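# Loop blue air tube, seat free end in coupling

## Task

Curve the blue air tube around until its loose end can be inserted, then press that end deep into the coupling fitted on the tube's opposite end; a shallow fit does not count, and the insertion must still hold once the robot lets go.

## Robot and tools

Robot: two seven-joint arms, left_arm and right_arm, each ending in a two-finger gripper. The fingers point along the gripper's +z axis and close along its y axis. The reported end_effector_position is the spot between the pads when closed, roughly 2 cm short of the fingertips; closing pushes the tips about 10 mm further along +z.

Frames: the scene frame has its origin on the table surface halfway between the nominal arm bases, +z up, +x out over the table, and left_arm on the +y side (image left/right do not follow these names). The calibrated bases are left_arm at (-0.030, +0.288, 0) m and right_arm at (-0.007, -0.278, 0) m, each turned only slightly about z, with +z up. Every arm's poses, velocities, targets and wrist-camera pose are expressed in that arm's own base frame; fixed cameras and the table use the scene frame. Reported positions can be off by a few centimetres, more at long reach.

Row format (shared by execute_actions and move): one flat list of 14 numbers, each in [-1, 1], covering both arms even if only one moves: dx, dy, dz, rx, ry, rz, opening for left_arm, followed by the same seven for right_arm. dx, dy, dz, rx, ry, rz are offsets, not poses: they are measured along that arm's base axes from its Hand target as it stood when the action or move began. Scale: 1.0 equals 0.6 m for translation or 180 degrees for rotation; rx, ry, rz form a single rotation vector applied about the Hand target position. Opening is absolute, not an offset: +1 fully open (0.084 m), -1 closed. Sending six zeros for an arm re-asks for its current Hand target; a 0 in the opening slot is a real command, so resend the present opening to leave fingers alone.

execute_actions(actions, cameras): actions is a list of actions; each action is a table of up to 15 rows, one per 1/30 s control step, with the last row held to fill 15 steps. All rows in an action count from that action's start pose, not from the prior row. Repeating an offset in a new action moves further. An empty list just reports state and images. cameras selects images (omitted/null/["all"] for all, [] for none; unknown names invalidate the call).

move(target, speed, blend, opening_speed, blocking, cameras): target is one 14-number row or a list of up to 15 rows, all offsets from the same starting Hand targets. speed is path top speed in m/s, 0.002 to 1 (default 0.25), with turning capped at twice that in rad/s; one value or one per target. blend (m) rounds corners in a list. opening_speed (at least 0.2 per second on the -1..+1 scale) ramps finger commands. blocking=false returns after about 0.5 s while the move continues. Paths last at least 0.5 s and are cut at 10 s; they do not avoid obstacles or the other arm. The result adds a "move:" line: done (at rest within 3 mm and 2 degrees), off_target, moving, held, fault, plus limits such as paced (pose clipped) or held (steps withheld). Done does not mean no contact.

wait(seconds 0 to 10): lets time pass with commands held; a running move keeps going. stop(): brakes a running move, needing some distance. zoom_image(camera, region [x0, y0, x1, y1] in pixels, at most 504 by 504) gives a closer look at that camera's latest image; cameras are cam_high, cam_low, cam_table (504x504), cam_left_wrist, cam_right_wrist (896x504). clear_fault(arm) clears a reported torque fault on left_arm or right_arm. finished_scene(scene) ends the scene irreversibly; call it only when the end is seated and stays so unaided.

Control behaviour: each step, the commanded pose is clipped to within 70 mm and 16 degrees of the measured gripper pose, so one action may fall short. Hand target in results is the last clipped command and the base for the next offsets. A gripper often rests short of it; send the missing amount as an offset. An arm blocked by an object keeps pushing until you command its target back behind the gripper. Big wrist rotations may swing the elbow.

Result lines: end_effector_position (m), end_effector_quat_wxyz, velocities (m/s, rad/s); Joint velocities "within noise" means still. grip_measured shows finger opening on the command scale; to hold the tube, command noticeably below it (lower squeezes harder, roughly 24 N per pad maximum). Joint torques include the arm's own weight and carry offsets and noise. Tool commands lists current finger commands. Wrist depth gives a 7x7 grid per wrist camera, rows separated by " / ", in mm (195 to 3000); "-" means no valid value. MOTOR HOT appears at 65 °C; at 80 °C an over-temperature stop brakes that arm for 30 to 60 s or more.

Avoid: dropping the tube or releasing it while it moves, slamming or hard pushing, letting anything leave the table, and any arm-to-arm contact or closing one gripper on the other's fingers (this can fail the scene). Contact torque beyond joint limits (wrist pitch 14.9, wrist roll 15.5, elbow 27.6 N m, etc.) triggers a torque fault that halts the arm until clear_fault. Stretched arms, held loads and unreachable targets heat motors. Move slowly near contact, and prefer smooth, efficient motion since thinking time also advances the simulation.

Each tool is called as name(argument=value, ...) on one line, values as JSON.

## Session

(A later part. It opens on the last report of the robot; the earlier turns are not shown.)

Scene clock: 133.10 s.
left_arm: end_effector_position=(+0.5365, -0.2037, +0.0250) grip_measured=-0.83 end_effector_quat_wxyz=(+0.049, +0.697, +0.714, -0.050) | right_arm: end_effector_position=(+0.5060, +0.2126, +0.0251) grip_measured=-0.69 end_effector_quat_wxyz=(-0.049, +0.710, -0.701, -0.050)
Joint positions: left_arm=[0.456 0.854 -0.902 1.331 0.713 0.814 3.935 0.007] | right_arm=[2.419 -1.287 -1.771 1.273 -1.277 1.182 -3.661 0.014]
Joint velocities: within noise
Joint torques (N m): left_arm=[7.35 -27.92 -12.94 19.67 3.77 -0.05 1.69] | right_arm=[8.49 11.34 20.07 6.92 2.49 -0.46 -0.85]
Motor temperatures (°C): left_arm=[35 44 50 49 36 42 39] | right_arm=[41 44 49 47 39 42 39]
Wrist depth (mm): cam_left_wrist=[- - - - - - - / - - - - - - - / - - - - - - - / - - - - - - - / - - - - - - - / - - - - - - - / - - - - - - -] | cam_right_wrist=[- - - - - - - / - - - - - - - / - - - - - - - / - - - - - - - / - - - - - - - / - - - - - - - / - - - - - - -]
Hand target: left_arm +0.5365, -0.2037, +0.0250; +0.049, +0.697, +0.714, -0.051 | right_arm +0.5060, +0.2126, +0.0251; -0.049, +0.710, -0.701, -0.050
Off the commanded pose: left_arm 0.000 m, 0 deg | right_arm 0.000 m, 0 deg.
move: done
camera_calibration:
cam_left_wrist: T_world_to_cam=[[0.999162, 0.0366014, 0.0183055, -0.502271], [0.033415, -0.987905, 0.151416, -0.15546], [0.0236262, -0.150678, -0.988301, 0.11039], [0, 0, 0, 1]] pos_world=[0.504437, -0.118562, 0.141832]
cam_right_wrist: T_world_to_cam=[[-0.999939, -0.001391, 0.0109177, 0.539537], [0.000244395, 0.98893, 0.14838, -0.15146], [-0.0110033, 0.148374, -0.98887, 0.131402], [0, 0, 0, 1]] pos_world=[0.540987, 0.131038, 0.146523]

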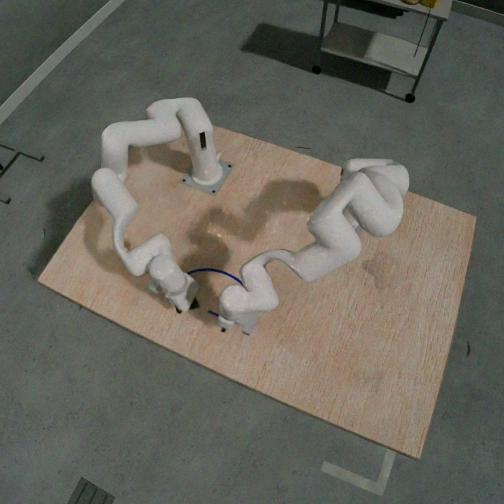

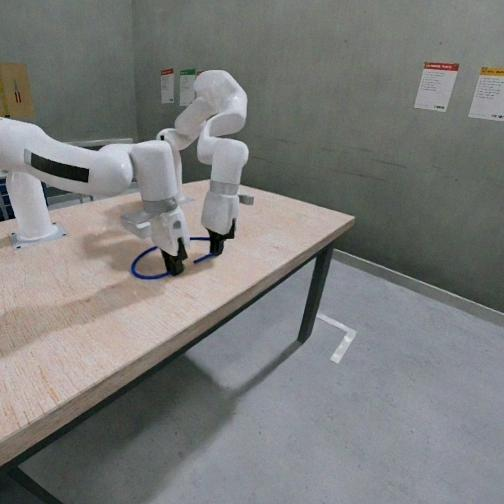

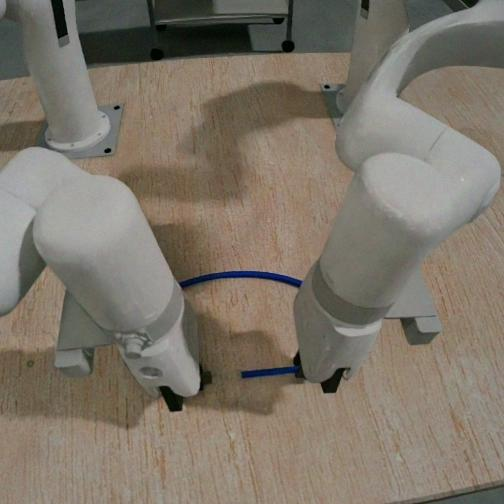

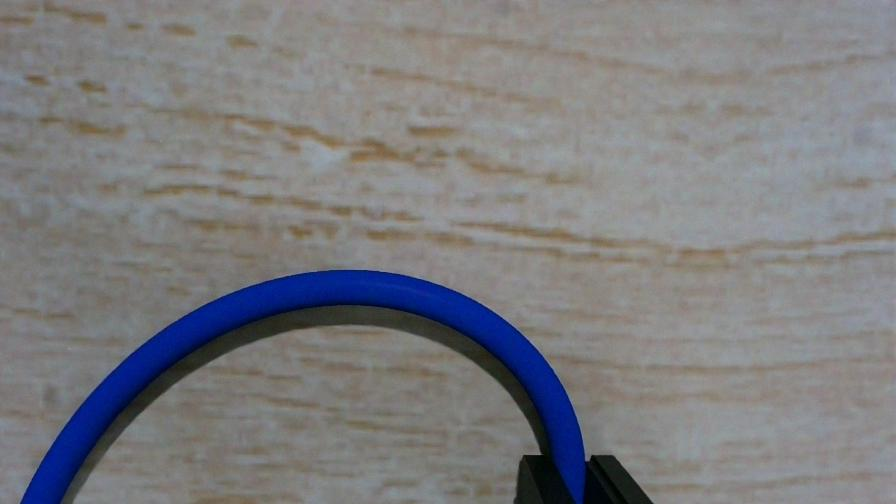

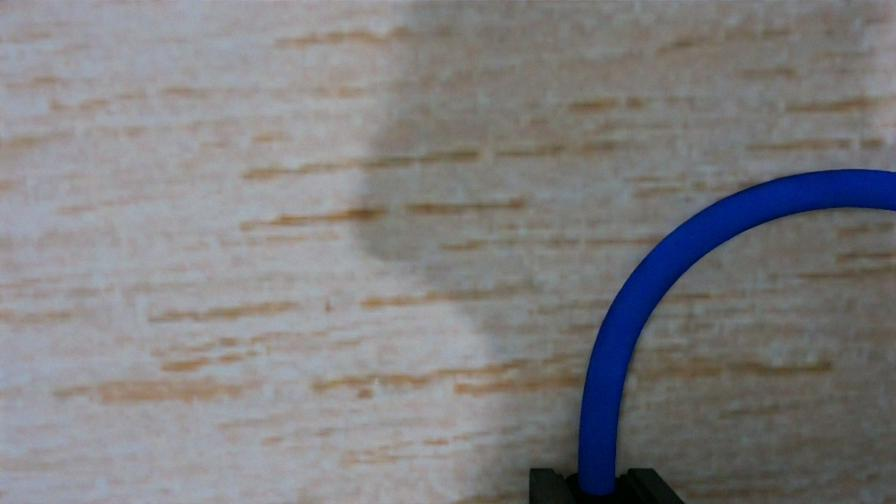

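move(target=[0.0005,-0.0217,0,0,0,0,-1,-0.0003,0.0217,0,0,0,0,-1], speed=0.05)

zoom_image(camera="cam_table", region=[190, 345, 290, 395])

zoom_image(camera="cam_low", region=[165, 240, 225, 285])

Scene clock: 137.23 s.
left_arm: end_effector_position=(+0.5367, -0.2167, +0.0250) grip_measured=-0.83 end_effector_quat_wxyz=(+0.049, +0.697, +0.714, -0.051) | right_arm: end_effector_position=(+0.5058, +0.2255, +0.0251) grip_measured=-0.69 end_effector_quat_wxyz=(-0.049, +0.710, -0.701, -0.050)
Joint positions: left_arm=[0.423 0.864 -0.898 1.351 0.716 0.82 3.915 0.007] | right_arm=[2.454 -1.289 -1.774 1.291 -1.277 1.183 -3.644 0.014]
Joint velocities: within noise
Joint torques (N m): left_arm=[-6.37 -28.42 -8.29 19.94 3.7 0.02 -1.14] | right_arm=[8.46 12.04 16.68 7.33 -2.02 -0.52 0.72]
Motor temperatures (°C): left_arm=[35 44 51 49 36 41 39] | right_arm=[41 44 50 47 39 41 39]
Wrist depth (mm): cam_left_wrist=[- - - - - - - / - - - - - - - / - - - - - - - / - - - - - - - / - - - - - - - / - - - - - - - / - - - - - - -] | cam_right_wrist=[- - - - - - - / - - - - - - - / - - - - - - - / - - - - - - - / - - - - - - - / - - - - - - - / - - - - - - -]
Hand target: left_arm +0.5368, -0.2168, +0.0250; +0.049, +0.697, +0.714, -0.051 | right_arm +0.5058, +0.2256, +0.0251; -0.049, +0.710, -0.701, -0.050
Off the commanded pose: left_arm 0.000 m, 0 deg | right_arm 0.000 m, 0 deg.
move: done
camera_calibration:
cam_left_wrist: T_world_to_cam=[[0.999162, 0.0366024, 0.0183053, -0.502095], [0.033416, -0.987905, 0.151416, -0.168313], [0.0236261, -0.150678, -0.988301, 0.108424], [0, 0, 0, 1]] pos_world=[0.504737, -0.131562, 0.141832]
cam_right_wrist: T_world_to_cam=[[-0.999939, -0.00148992, 0.0109031, 0.539471], [0.000144394, 0.98893, 0.148381, -0.164263], [-0.0110035, 0.148373, -0.98887, 0.129472], [0, 0, 0, 1]] pos_world=[0.540887, 0.144038, 0.146523]

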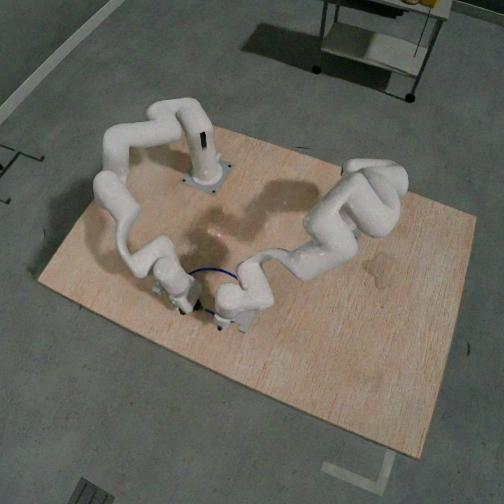

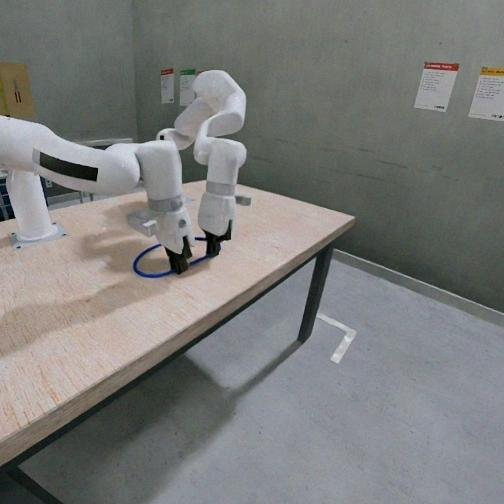

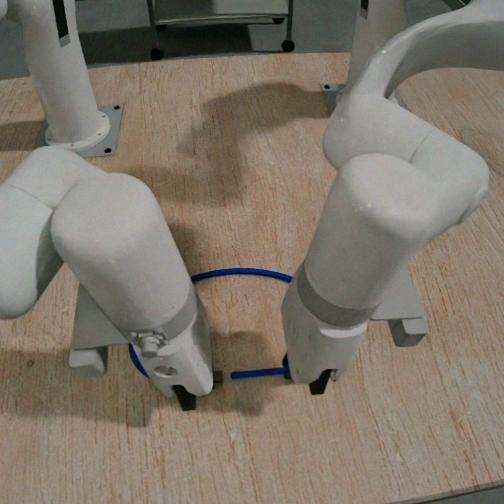

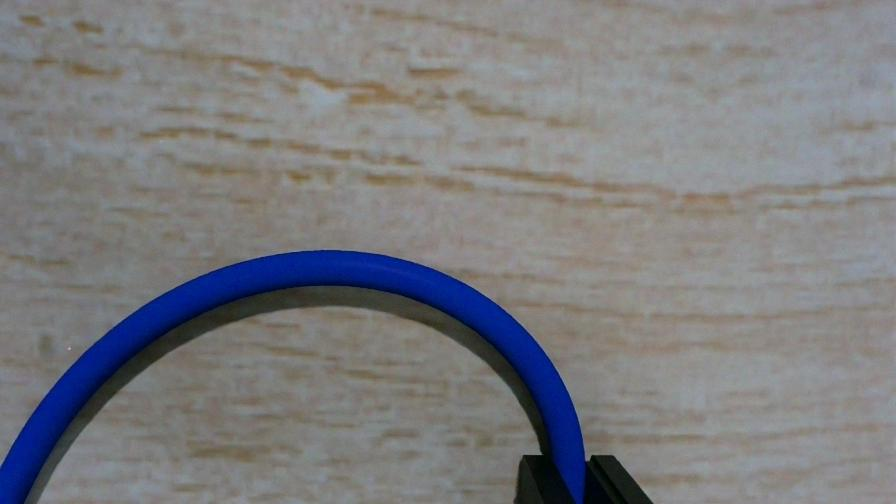

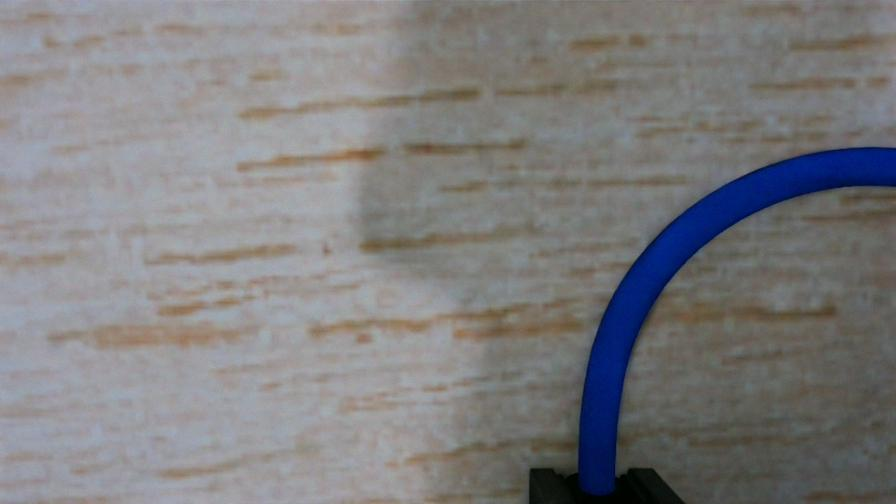

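Scaled by 5.040 from the camera's 504x504 image, which has a finer 720x720 frame.

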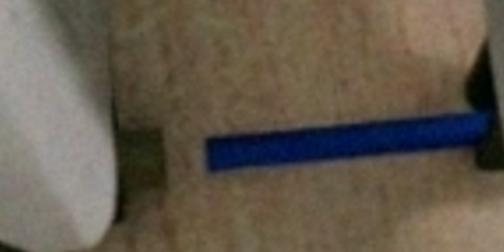

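Scaled by 8.400 from the camera's 504x504 image, which has a finer 720x720 frame.

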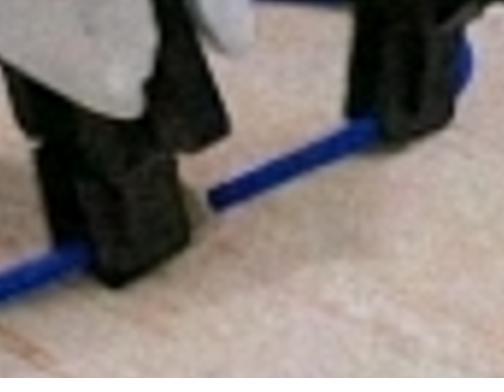

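zoom_image(camera="cam_low", region=[178, 252, 202, 272])

zoom_image(camera="cam_table", region=[208, 362, 248, 388])

Scaled by 21.000 from the camera's 504x504 image, which has a finer 720x720 frame.

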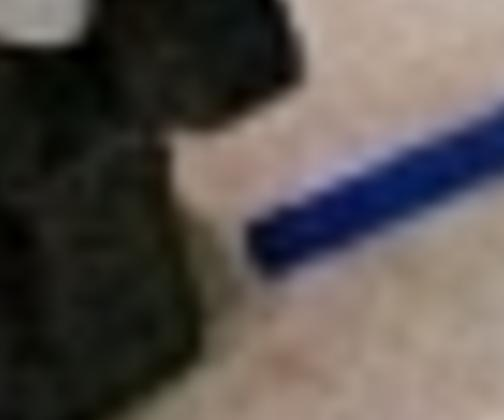

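Scaled by 12.600 from the camera's 504x504 image, which has a finer 720x720 frame.

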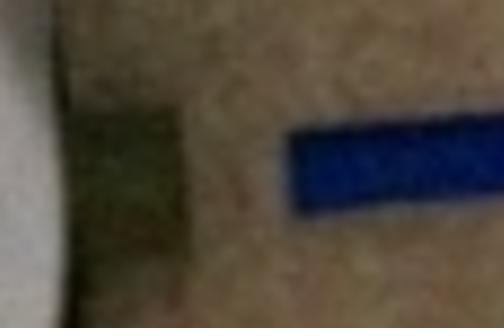

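move(target=[0.0018,-0.0035,0.005,0,0,0,-1,0,0.0035,0,0,0,0,-1], speed=0.03, cameras=["cam_low","cam_table"])

zoom_image(camera="cam_table", region=[208, 362, 248, 388])

zoom_image(camera="cam_low", region=[178, 252, 202, 272])

Scene clock: 150.47 s.
left_arm: end_effector_position=(+0.5378, -0.2188, +0.0279) grip_measured=-0.83 end_effector_quat_wxyz=(+0.049, +0.697, +0.714, -0.051) | right_arm: end_effector_position=(+0.5058, +0.2277, +0.0251) grip_measured=-0.69 end_effector_quat_wxyz=(-0.049, +0.710, -0.701, -0.050)
Joint positions: left_arm=[0.419 0.863 -0.901 1.359 0.712 0.827 3.915 0.007] | right_arm=[2.459 -1.29 -1.774 1.294 -1.277 1.183 -3.641 0.014]
Joint velocities: within noise
Joint torques (N m): left_arm=[-6.3 -38.06 -12.93 20.04 -3.21 -0.04 -0.79] | right_arm=[8.71 11.65 16.56 7.22 -1.81 -0.53 0.72]
Motor temperatures (°C): left_arm=[35 44 51 49 37 41 39] | right_arm=[41 44 50 46 39 41 39]
Wrist depth (mm): cam_left_wrist=[- - - - - - - / - - - - - - - / - - - - - - - / - - - - - - - / - - - - - - - / - - - - - - - / - - - - - - -] | cam_right_wrist=[- - - - - - - / - - - - - - - / - - - - - - - / - - - - - - - / - - - - - - - / - - - - - - - / - - - - - - -]
Hand target: left_arm +0.5378, -0.2189, +0.0280; +0.049, +0.697, +0.714, -0.051 | right_arm +0.5058, +0.2277, +0.0251; -0.049, +0.710, -0.701, -0.050
Off the commanded pose: left_arm 0.000 m, 0 deg | right_arm 0.000 m, 0 deg.
move: done
Images, in order (width x height): cam_low 504x504, cam_table 504x504.

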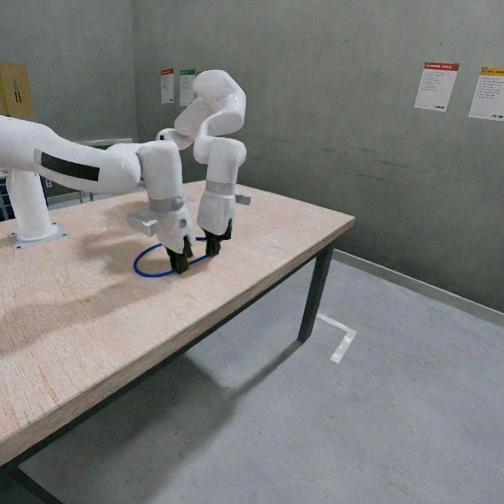

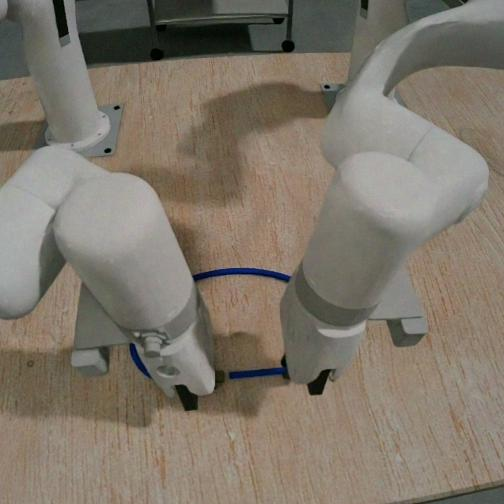

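Scaled by 12.600 from the camera's 504x504 image, which has a finer 720x720 frame.

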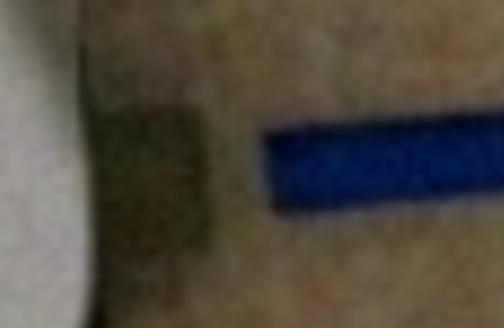

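Scaled by 21.000 from the camera's 504x504 image, which has a finer 720x720 frame.

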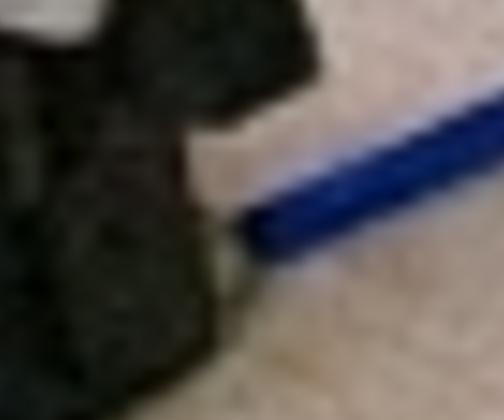

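move(target=[0.0002,-0.0083,0,0,0,0,-1,-0.0001,0.0083,0,0,0,0,-1], speed=0.025, cameras=["cam_low","cam_table"])

zoom_image(camera="cam_table", region=[208, 362, 248, 388])

zoom_image(camera="cam_low", region=[178, 252, 202, 272])

Scene clock: 155.60 s.
left_arm: end_effector_position=(+0.5379, -0.2238, +0.0280) grip_measured=-0.83 end_effector_quat_wxyz=(+0.049, +0.697, +0.714, -0.051) | right_arm: end_effector_position=(+0.5057, +0.2326, +0.0251) grip_measured=-0.69 end_effector_quat_wxyz=(-0.049, +0.710, -0.701, -0.050)
Joint positions: left_arm=[0.407 0.867 -0.899 1.367 0.712 0.83 3.908 0.007] | right_arm=[2.473 -1.291 -1.775 1.302 -1.277 1.183 -3.635 0.014]
Joint velocities: within noise
Joint torques (N m): left_arm=[-6 -28.37 -8.33 20.27 3.79 0.07 -1.07] | right_arm=[8.69 11.84 16.56 7.07 -1.95 -0.56 0.85]
Motor temperatures (°C): left_arm=[35 45 52 50 37 41 39] | right_arm=[41 44 50 46 39 41 39]
Wrist depth (mm): cam_left_wrist=[- - - - - - - / - - - - - - - / - - - - - - - / - - - - - - - / - - - - - - - / - - - - - - - / - - - - - - -] | cam_right_wrist=[- - - - - - - / - - - - - - - / - - - - - - - / - - - - - - - / - - - - - - - / - - - - - - - / - - - - - - -]
Hand target: left_arm +0.5380, -0.2238, +0.0280; +0.049, +0.697, +0.714, -0.051 | right_arm +0.5057, +0.2327, +0.0251; -0.049, +0.710, -0.701, -0.050
Off the commanded pose: left_arm 0.000 m, 0 deg | right_arm 0.000 m, 0 deg.
move: done
Images, in order (width x height): cam_low 504x504, cam_table 504x504.

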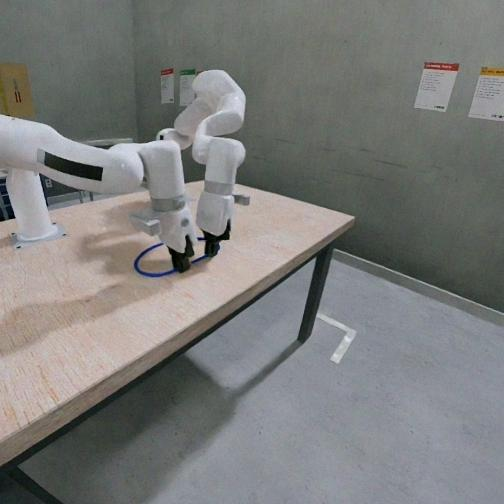

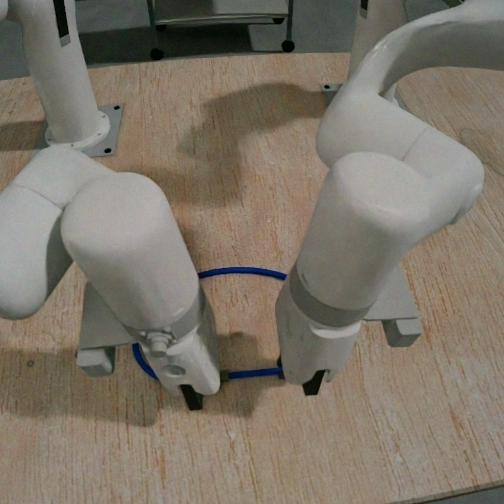

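Scaled by 12.600 from the camera's 504x504 image, which has a finer 720x720 frame.

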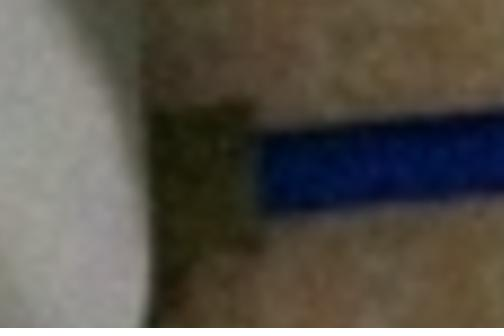

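Scaled by 21.000 from the camera's 504x504 image, which has a finer 720x720 frame.

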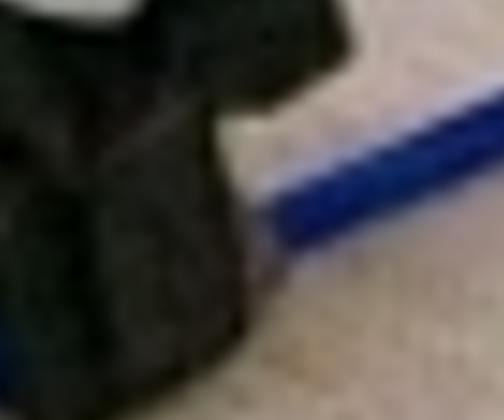

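move(target=[0.0002,-0.0083,0,0,0,0,-1,-0.0001,0.0083,0,0,0,0,-1], speed=0.025, cameras=["cam_low","cam_table"])

zoom_image(camera="cam_table", region=[190, 345, 290, 395])

zoom_image(camera="cam_low", region=[165, 240, 225, 285])

Scene clock: 160.50 s.
left_arm: end_effector_position=(+0.5381, -0.2288, +0.0280) grip_measured=-0.83 end_effector_quat_wxyz=(+0.049, +0.697, +0.714, -0.051) | right_arm: end_effector_position=(+0.5057, +0.2376, +0.0251) grip_measured=-0.69 end_effector_quat_wxyz=(-0.049, +0.710, -0.701, -0.050)
Joint positions: left_arm=[0.394 0.871 -0.897 1.376 0.713 0.832 3.901 0.007] | right_arm=[2.487 -1.292 -1.776 1.31 -1.278 1.184 -3.629 0.014]
Joint velocities: within noise
Joint torques (N m): left_arm=[-5.98 -28.85 -8.6 20.08 3.74 -0.08 -1.19] | right_arm=[8.9 11.91 16.47 7.33 -1.97 -0.61 0.79]
Motor temperatures (°C): left_arm=[35 45 51 50 37 41 39] | right_arm=[41 44 50 46 39 41 39]
Wrist depth (mm): cam_left_wrist=[- - - - - - - / - - - - - - - / - - - - - - - / - - - - - - - / - - - - - - - / - - - - - - - / - - - - - - -] | cam_right_wrist=[- - - - - - - / - - - - - - - / - - - - - - - / - - - - - - - / - - - - - - - / - - - - - - - / - - - - - - -]
Hand target: left_arm +0.5381, -0.2288, +0.0280; +0.049, +0.697, +0.714, -0.051 | right_arm +0.5057, +0.2376, +0.0251; -0.049, +0.710, -0.701, -0.050
Off the commanded pose: left_arm 0.000 m, 0 deg | right_arm 0.000 m, 0 deg.
move: done
Images, in order (width x height): cam_low 504x504, cam_table 504x504.

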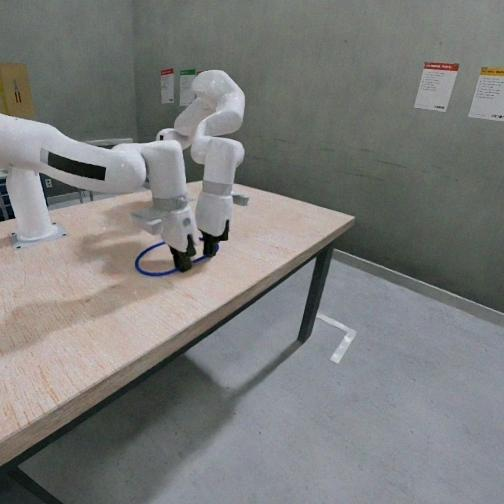

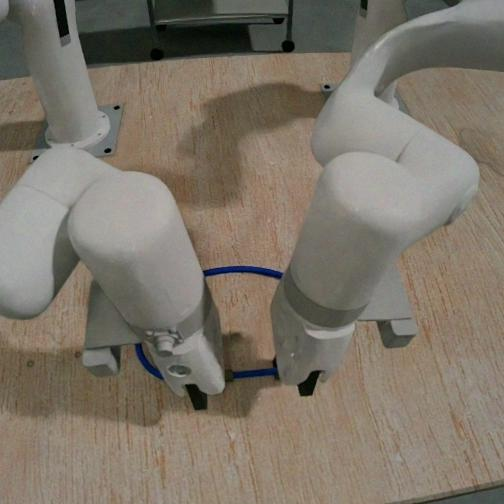

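Scaled by 5.040 from the camera's 504x504 image, which has a finer 720x720 frame.

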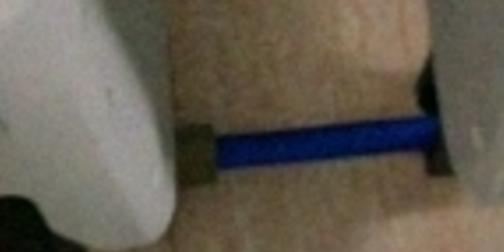

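Scaled by 8.400 from the camera's 504x504 image, which has a finer 720x720 frame.

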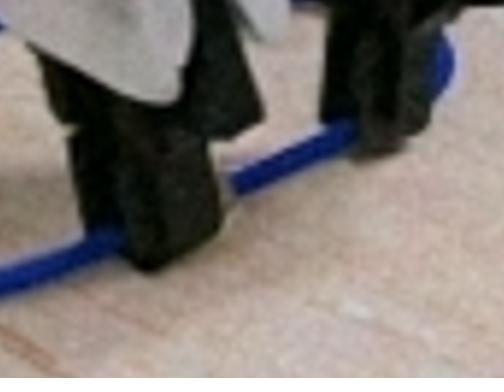

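move(target=[0.0001,-0.0042,0,0,0,0,-1,-0.0001,0.0042,0,0,0,0,-1], speed=0.025, cameras=["cam_low","cam_table"])

zoom_image(camera="cam_table", region=[190, 345, 290, 395])

Scene clock: 163.97 s.
left_arm: end_effector_position=(+0.5382, -0.2310, +0.0279) grip_measured=-0.83 end_effector_quat_wxyz=(+0.049, +0.697, +0.714, -0.050) | right_arm: end_effector_position=(+0.5057, +0.2398, +0.0250) grip_measured=-0.69 end_effector_quat_wxyz=(-0.048, +0.710, -0.701, -0.050)
Joint positions: left_arm=[0.388 0.873 -0.896 1.38 0.713 0.834 3.898 0.007] | right_arm=[2.493 -1.292 -1.777 1.314 -1.278 1.184 -3.626 0.014]
Joint velocities: within noise
Joint torques (N m): left_arm=[-16.64 -26.81 -16.72 18.14 2.07 -2.41 -1.02] | right_arm=[22.32 8.21 19.8 3.3 -0.82 -3.49 0.8]
Motor temperatures (°C): left_arm=[35 45 51 50 37 41 39] | right_arm=[41 44 50 46 39 41 39]
Wrist depth (mm): cam_left_wrist=[- - - - - - - / - - - - - - - / - - - - - - - / - - - - - - - / - - - - - - - / - - - - - - - / - - - - - - -] | cam_right_wrist=[- - - - - - - / - - - - - - - / - - - - - - - / - - - - - - - / - - - - - - - / - - - - - - - / - - - - - - -]
Hand target: left_arm +0.5381, -0.2313, +0.0280; +0.049, +0.697, +0.714, -0.051 | right_arm +0.5056, +0.2402, +0.0251; -0.049, +0.710, -0.701, -0.050
Off the commanded pose: left_arm 0.000 m, 0 deg | right_arm 0.000 m, 0 deg.
move: done
Images, in order (width x height): cam_low 504x504, cam_table 504x504.

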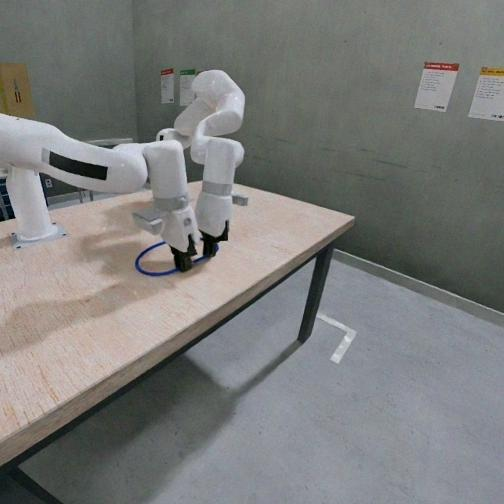

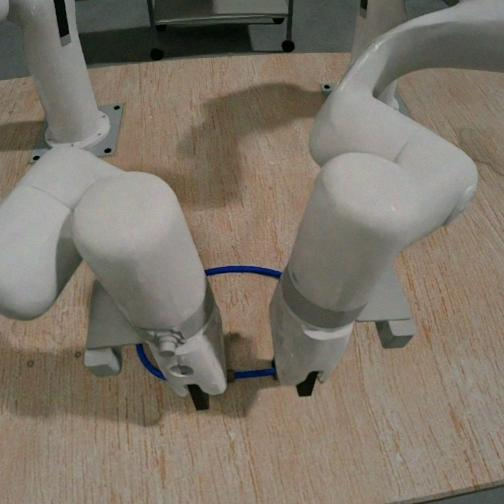

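Scaled by 5.040 from the camera's 504x504 image, which has a finer 720x720 frame.

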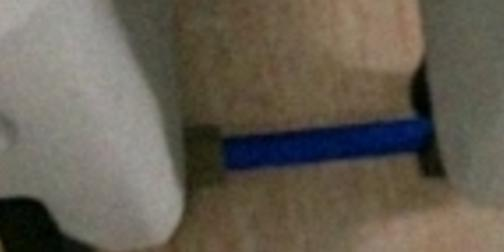

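move(target=[0,-0.002,0,0,0,0,-1,0,0.002,0,0,0,0,-1], speed=0.02, cameras=["cam_low","cam_table"])

zoom_image(camera="cam_table", region=[190, 345, 290, 395])

Scene clock: 167.30 s.
left_arm: end_effector_position=(+0.5382, -0.2326, +0.0280) grip_measured=-0.83 end_effector_quat_wxyz=(+0.049, +0.697, +0.714, -0.051) | right_arm: end_effector_position=(+0.5056, +0.2414, +0.0251) grip_measured=-0.69 end_effector_quat_wxyz=(-0.049, +0.710, -0.701, -0.050)
Joint positions: left_arm=[0.384 0.874 -0.896 1.382 0.713 0.834 3.896 0.007] | right_arm=[2.497 -1.293 -1.777 1.315 -1.278 1.184 -3.624 0.014]
Joint velocities: within noise
Joint torques (N m): left_arm=[-17.09 -26.51 -16.95 18.05 1.65 -2.67 -1.01] | right_arm=[24.14 7.82 19.92 2.9 3.56 -4.48 0.72]
Motor temperatures (°C): left_arm=[35 45 54 49 36 42 39] | right_arm=[41 44 51 46 39 42 39]
Wrist depth (mm): cam_left_wrist=[- - - - - - - / - - - - - - - / - - - - - - - / - - - - - - - / - - - - - - - / - - - - - - - / - - - - - - -] | cam_right_wrist=[- - - - - - - / - - - - - - - / - - - - - - - / - - - - - - - / - - - - - - - / - - - - - - - / - - - - - - -]
Hand target: left_arm +0.5381, -0.2325, +0.0280; +0.049, +0.697, +0.714, -0.051 | right_arm +0.5056, +0.2414, +0.0251; -0.049, +0.710, -0.701, -0.050
Off the commanded pose: left_arm 0.000 m, 0 deg | right_arm 0.000 m, 0 deg.
move: done
Images, in order (width x height): cam_low 504x504, cam_table 504x504.

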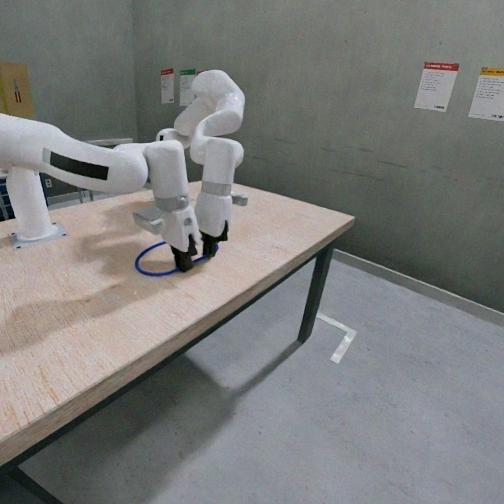

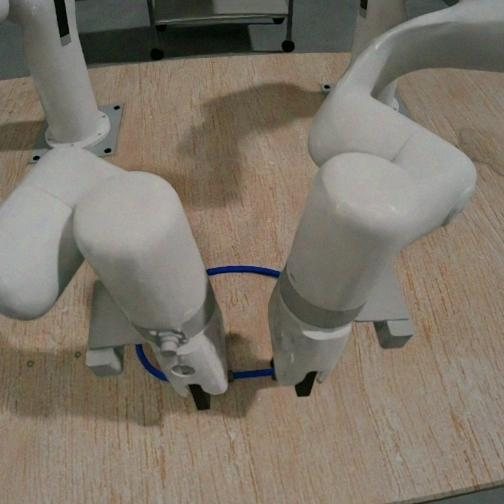

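Scaled by 5.040 from the camera's 504x504 image, which has a finer 720x720 frame.

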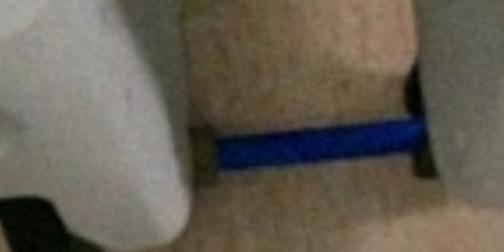

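move(target=[[0,0.0012,0,0,0,0,-1,0,-0.0012,0,0,0,0,-1],[0,0.0012,-0.0055,0,0,0,-1,0,-0.0012,-0.005,0,0,0,-1]], speed=0.015, cameras=[])

move(target=[0,0,0,0,0,0,-0.3,0,0,0,0,0,0,-0.2], opening_speed=0.3)

zoom_image(camera="cam_table", region=[190, 345, 290, 395])

Scene clock: 172.07 s.
left_arm: end_effector_position=(+0.5381, -0.2317, +0.0247) grip_measured=-0.83 end_effector_quat_wxyz=(+0.049, +0.697, +0.713, -0.051) | right_arm: end_effector_position=(+0.5058, +0.2409, +0.0229) grip_measured=-0.69 end_effector_quat_wxyz=(-0.049, +0.710, -0.701, -0.050)
Joint positions: left_arm=[0.383 0.878 -0.891 1.381 0.717 0.829 3.896 0.007] | right_arm=[2.496 -1.295 -1.781 1.315 -1.282 1.18 -3.624 0.014]
Joint velocities: within noise
Joint torques (N m): left_arm=[-15.42 -27.1 -15.29 15.46 2.42 -4.81 -1.08] | right_arm=[23.4 -4.77 -7.92 -1.19 -2.66 -2.44 0.32]
Motor temperatures (°C): left_arm=[36 45 55 49 36 42 39] | right_arm=[41 44 52 45 39 43 39]
Wrist depth (mm): cam_left_wrist=[- - - - - - - / - - - - - - - / - - - - - - - / - - - - - - - / - - - - - - - / - - - - - - - / - - - - - - -] | cam_right_wrist=[- - - - - - - / - - - - - - - / - - - - - - - / - - - - - - - / - - - - - - - / - - - - - - - / - - - - - - -]
Hand target: left_arm +0.5381, -0.2318, +0.0247; +0.049, +0.697, +0.714, -0.051 | right_arm +0.5056, +0.2406, +0.0221; -0.049, +0.710, -0.701, -0.050
Off the commanded pose: left_arm 0.000 m, 0 deg | right_arm 0.001 m, 0 deg.
move: done
No camera images: "cameras" was empty.

Scene clock: 173.80 s.
left_arm: end_effector_position=(+0.5381, -0.2320, +0.0247) grip_measured=-0.65 end_effector_quat_wxyz=(+0.049, +0.697, +0.713, -0.051) | right_arm: end_effector_position=(+0.5095, +0.2575, +0.0481) grip_measured=-0.66 end_effector_quat_wxyz=(-0.074, +0.714, -0.694, -0.053)
Joint positions: left_arm=[0.383 0.879 -0.891 1.381 0.718 0.828 3.895 0.016] | right_arm=[2.496 -1.297 -1.728 1.315 -1.284 1.18 -3.624 0.015]
Joint velocities: within noise
Joint torques (N m): left_arm=[6.33 -36.25 -9.62 16.5 -3.47 -0.75 -0.34] | right_arm=[0.18 15.87 22.1 2.57 0.21 -1.48 0.12]
Motor temperatures (°C): left_arm=[36 45 56 49 36 43 39] | right_arm=[41 44 51 45 39 42 39]
Wrist depth (mm): cam_left_wrist=[- - - - - - - / - - - - - - - / - - - - - - - / - - - - - - - / - - - - - - - / - - - - - - - / - - - - - - -] | cam_right_wrist=[- - - - - - - / - - - - - - - / - - - - - - - / - - - - - - - / - - - - - - - / - - - - - - - / - - - - - - -]
Hand target: left_arm +0.5381, -0.2318, +0.0247; +0.049, +0.697, +0.714, -0.051 | right_arm +0.5095, +0.2575, +0.0481; -0.074, +0.714, -0.694, -0.053 (not the last commanded pose)
Tool commands: left_gripper/opening=-0.63 right_gripper/opening=-0.64
Off the commanded pose: left_arm 0.000 m, 0 deg | right_arm 0.031 m, 3 deg.
TORQUE FAULT: the external load on joint 3 (upper arm roll) of the right arm reached its load limit, and that arm stopped. The contact can be on any part of that arm beyond that joint, not only on its tool. A torque fault puts only its own arm into a fault stop. That arm's remaining commands of this call were not run. The hold on joint 3 (upper arm roll) of that arm was moved back by the arm itself, up to 3 degrees, as the stop began. That arm is still stopped at the end of this call. While its stop runs, that arm, its gripper or tool too, takes no new command.
CLEAR FAULT: the right arm stays stopped (state 4) until you call clear_fault(arm="right_arm").
End effector pose when the fault began: right_arm: position (+0.5057, +0.2413, +0.0228), quat_wxyz (-0.049, +0.710, -0.701, -0.050)
Joint positions when the fault began: right_arm=[2.496 -1.297 -1.78 1.315 -1.284 1.181 -3.624 0.014]
move: fault (right_arm), done (left_arm; its opening stopped at the fault stop of right_arm)
camera_calibration:
cam_left_wrist: T_world_to_cam=[[0.999167, 0.0364215, 0.0184309, -0.502977], [0.0332159, -0.987897, 0.151515, -0.183227], [0.0237262, -0.150777, -0.988283, 0.105638], [0, 0, 0, 1]] pos_world=[0.506137, -0.146763, 0.141432]
cam_right_wrist: T_world_to_cam=[[-0.999661, -0.0153232, -0.021034, 0.547854], [-0.0190245, 0.98181, 0.18891, -0.189626], [0.0177567, 0.189247, -0.981769, 0.122036], [0, 0, 0, 1]] pos_world=[0.541894, 0.171477, 0.167158]

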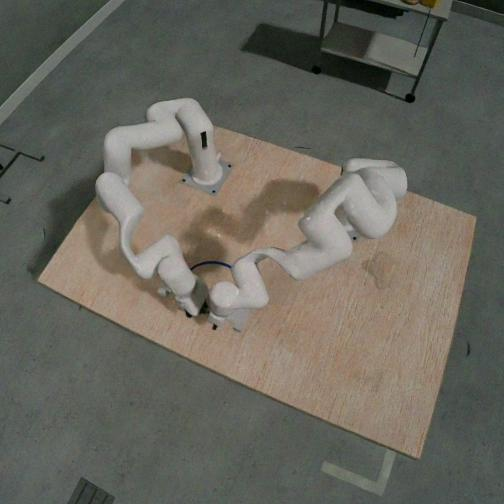

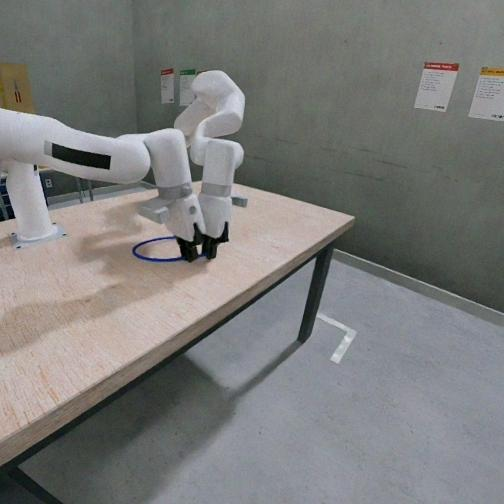

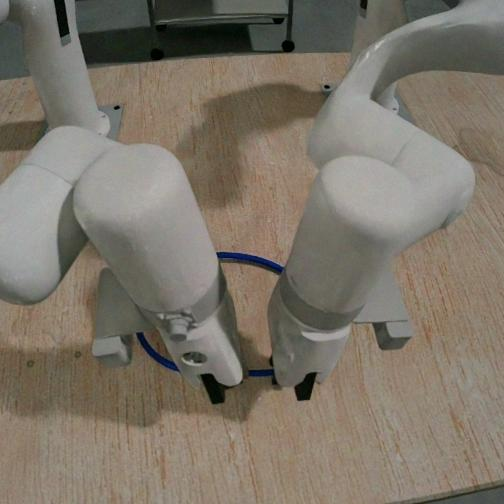

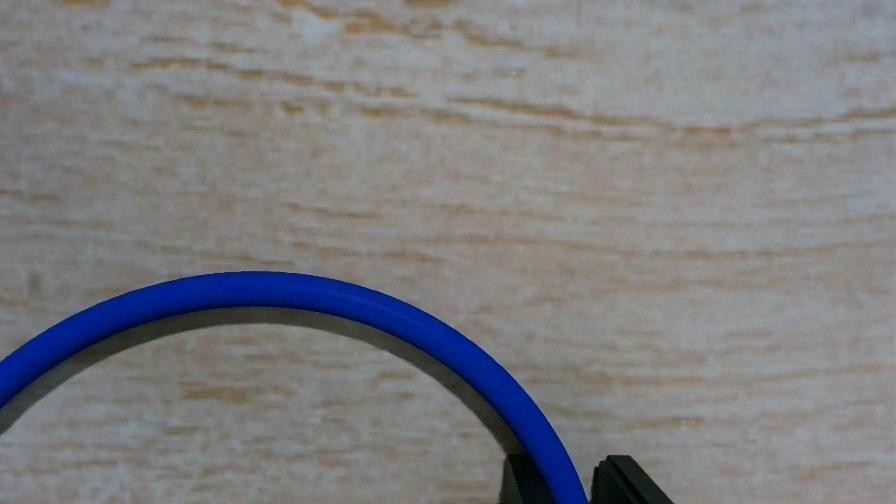

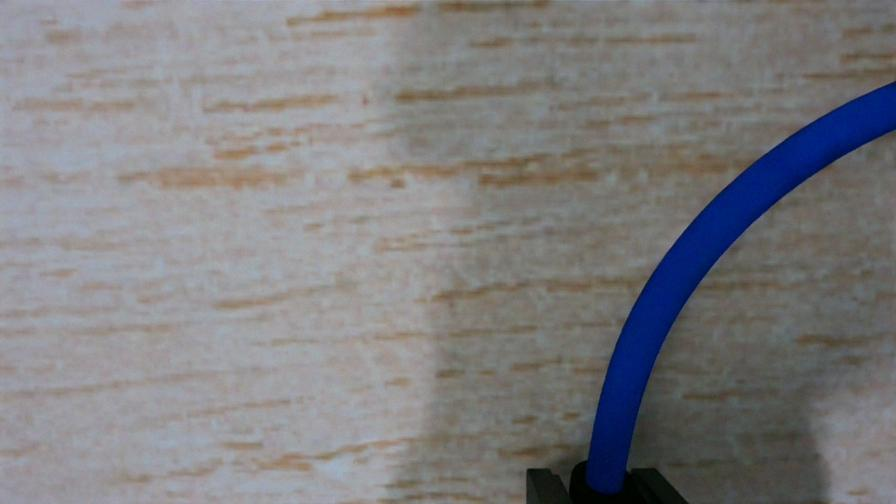

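Scaled by 5.040 from the camera's 504x504 image, which has a finer 720x720 frame.

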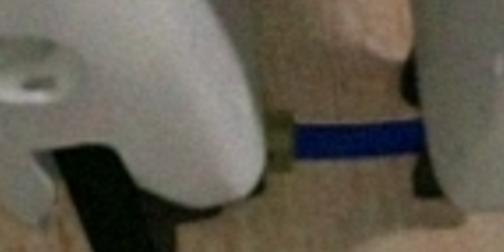

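clear_fault(arm="right_arm")

zoom_image(camera="cam_low", region=[125, 215, 245, 285])

zoom_image(camera="cam_table", region=[120, 235, 320, 415])

Scene clock: 176.77 s.
left_arm: end_effector_position=(+0.5381, -0.2318, +0.0247) grip_measured=-0.65 end_effector_quat_wxyz=(+0.049, +0.697, +0.714, -0.051) | right_arm: end_effector_position=(+0.5095, +0.2575, +0.0482) grip_measured=-0.66 end_effector_quat_wxyz=(-0.074, +0.714, -0.694, -0.053)
Joint positions: left_arm=[0.383 0.879 -0.891 1.381 0.717 0.829 3.895 0.016] | right_arm=[2.496 -1.297 -1.728 1.315 -1.284 1.18 -3.624 0.015]
Joint velocities: within noise
Joint torques (N m): left_arm=[6.36 -37.63 -9.03 13.49 -3.36 -0.45 1.24] | right_arm=[0.14 15.86 21.87 2.52 0.37 -1.45 0.07]
Motor temperatures (°C): left_arm=[36 45 55 49 36 42 39] | right_arm=[41 44 52 45 39 42 39]
Wrist depth (mm): cam_left_wrist=[- - - - - - - / - - - - - - - / - - - - - - - / - - - - - - - / - - - - - - - / - - - - - - - / - - - - - - -] | cam_right_wrist=[- - - - - - - / - - - - - - - / - - - - - - - / - - - - - - - / - - - - - - - / - - - - - - - / - - - - - - -]
Hand target: left_arm +0.5381, -0.2318, +0.0247; +0.049, +0.697, +0.714, -0.051 | right_arm +0.5095, +0.2575, +0.0482; -0.074, +0.714, -0.694, -0.053 (not the last commanded pose)
Tool commands: left_gripper/opening=-0.63 right_gripper/opening=-0.64
Off the commanded pose: left_arm 0.000 m, 0 deg | right_arm 0.031 m, 3 deg.
TORQUE FAULT, CONTINUED: the right arm's stop, for the torque fault of joint 3 (upper arm roll) that an earlier result reported, is over. The call counts as one of the actions that you can send in this scene. The hold on joint 3 (upper arm roll) of that arm was moved back by the arm itself, up to 3 degrees, as the stop began. That arm's target is now where it stood when the stop ended, not its last command. That arm's gripper keeps its grip as last carried out, and that arm accepts commands again: back off and push less far.
CLEAR FAULT: your call cleared the right arm's torque fault. If a joint's load stays at its limit, that arm stops again at once.
camera_calibration:
cam_left_wrist: T_world_to_cam=[[0.999162, 0.0366024, 0.0183053, -0.502935], [0.033416, -0.987905, 0.151416, -0.183232], [0.0236261, -0.150678, -0.988301, 0.10582], [0, 0, 0, 1]] pos_world=[0.506137, -0.146662, 0.141532]
cam_right_wrist: T_world_to_cam=[[-0.999661, -0.0153208, -0.021035, 0.547856], [-0.019024, 0.981791, 0.189007, -0.189658], [0.0177562, 0.189343, -0.98175, 0.122115], [0, 0, 0, 1]] pos_world=[0.541894, 0.171477, 0.167258]

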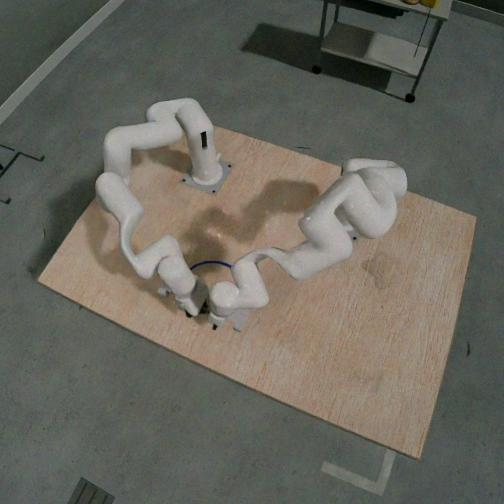

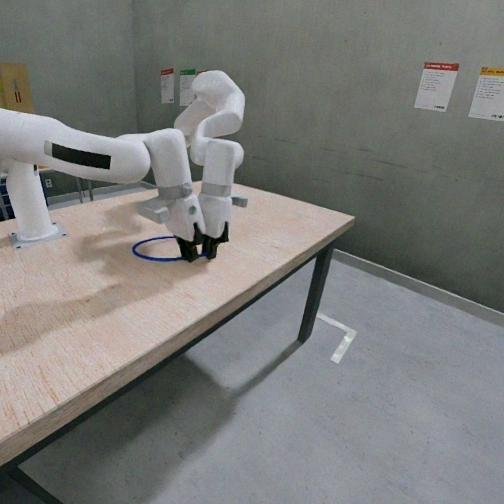

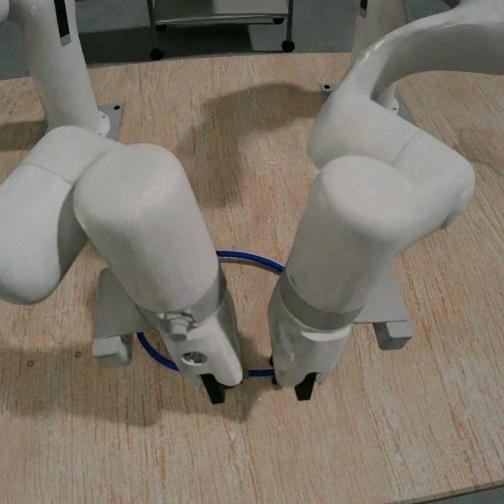

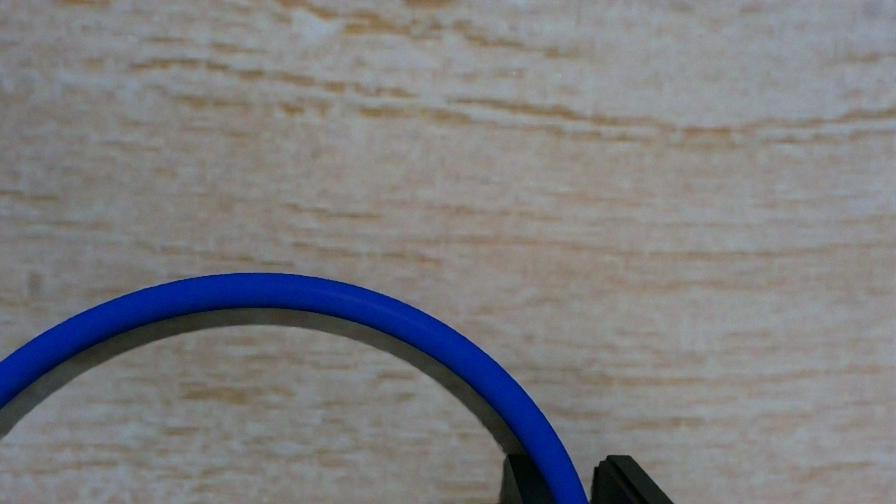

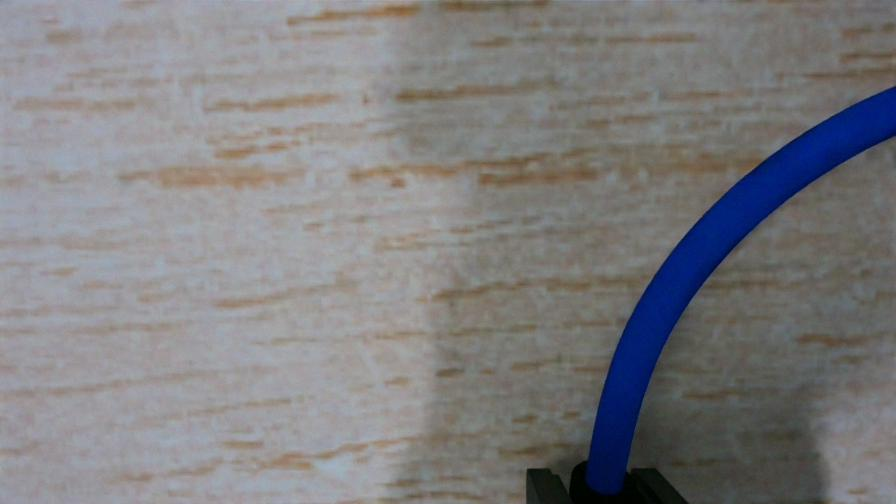

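Scaled by 4.200 from the camera's 504x504 image, which has a finer 720x720 frame.

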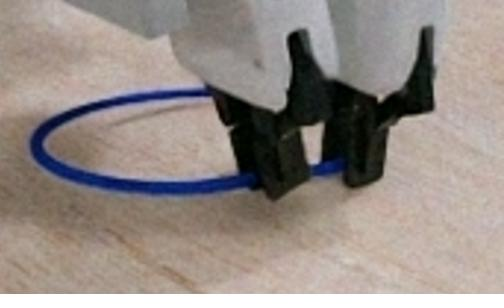

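Scaled by 2.520 from the camera's 504x504 image, which has a finer 720x720 frame.

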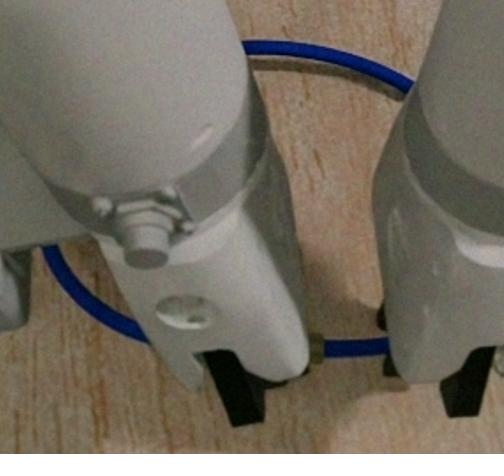

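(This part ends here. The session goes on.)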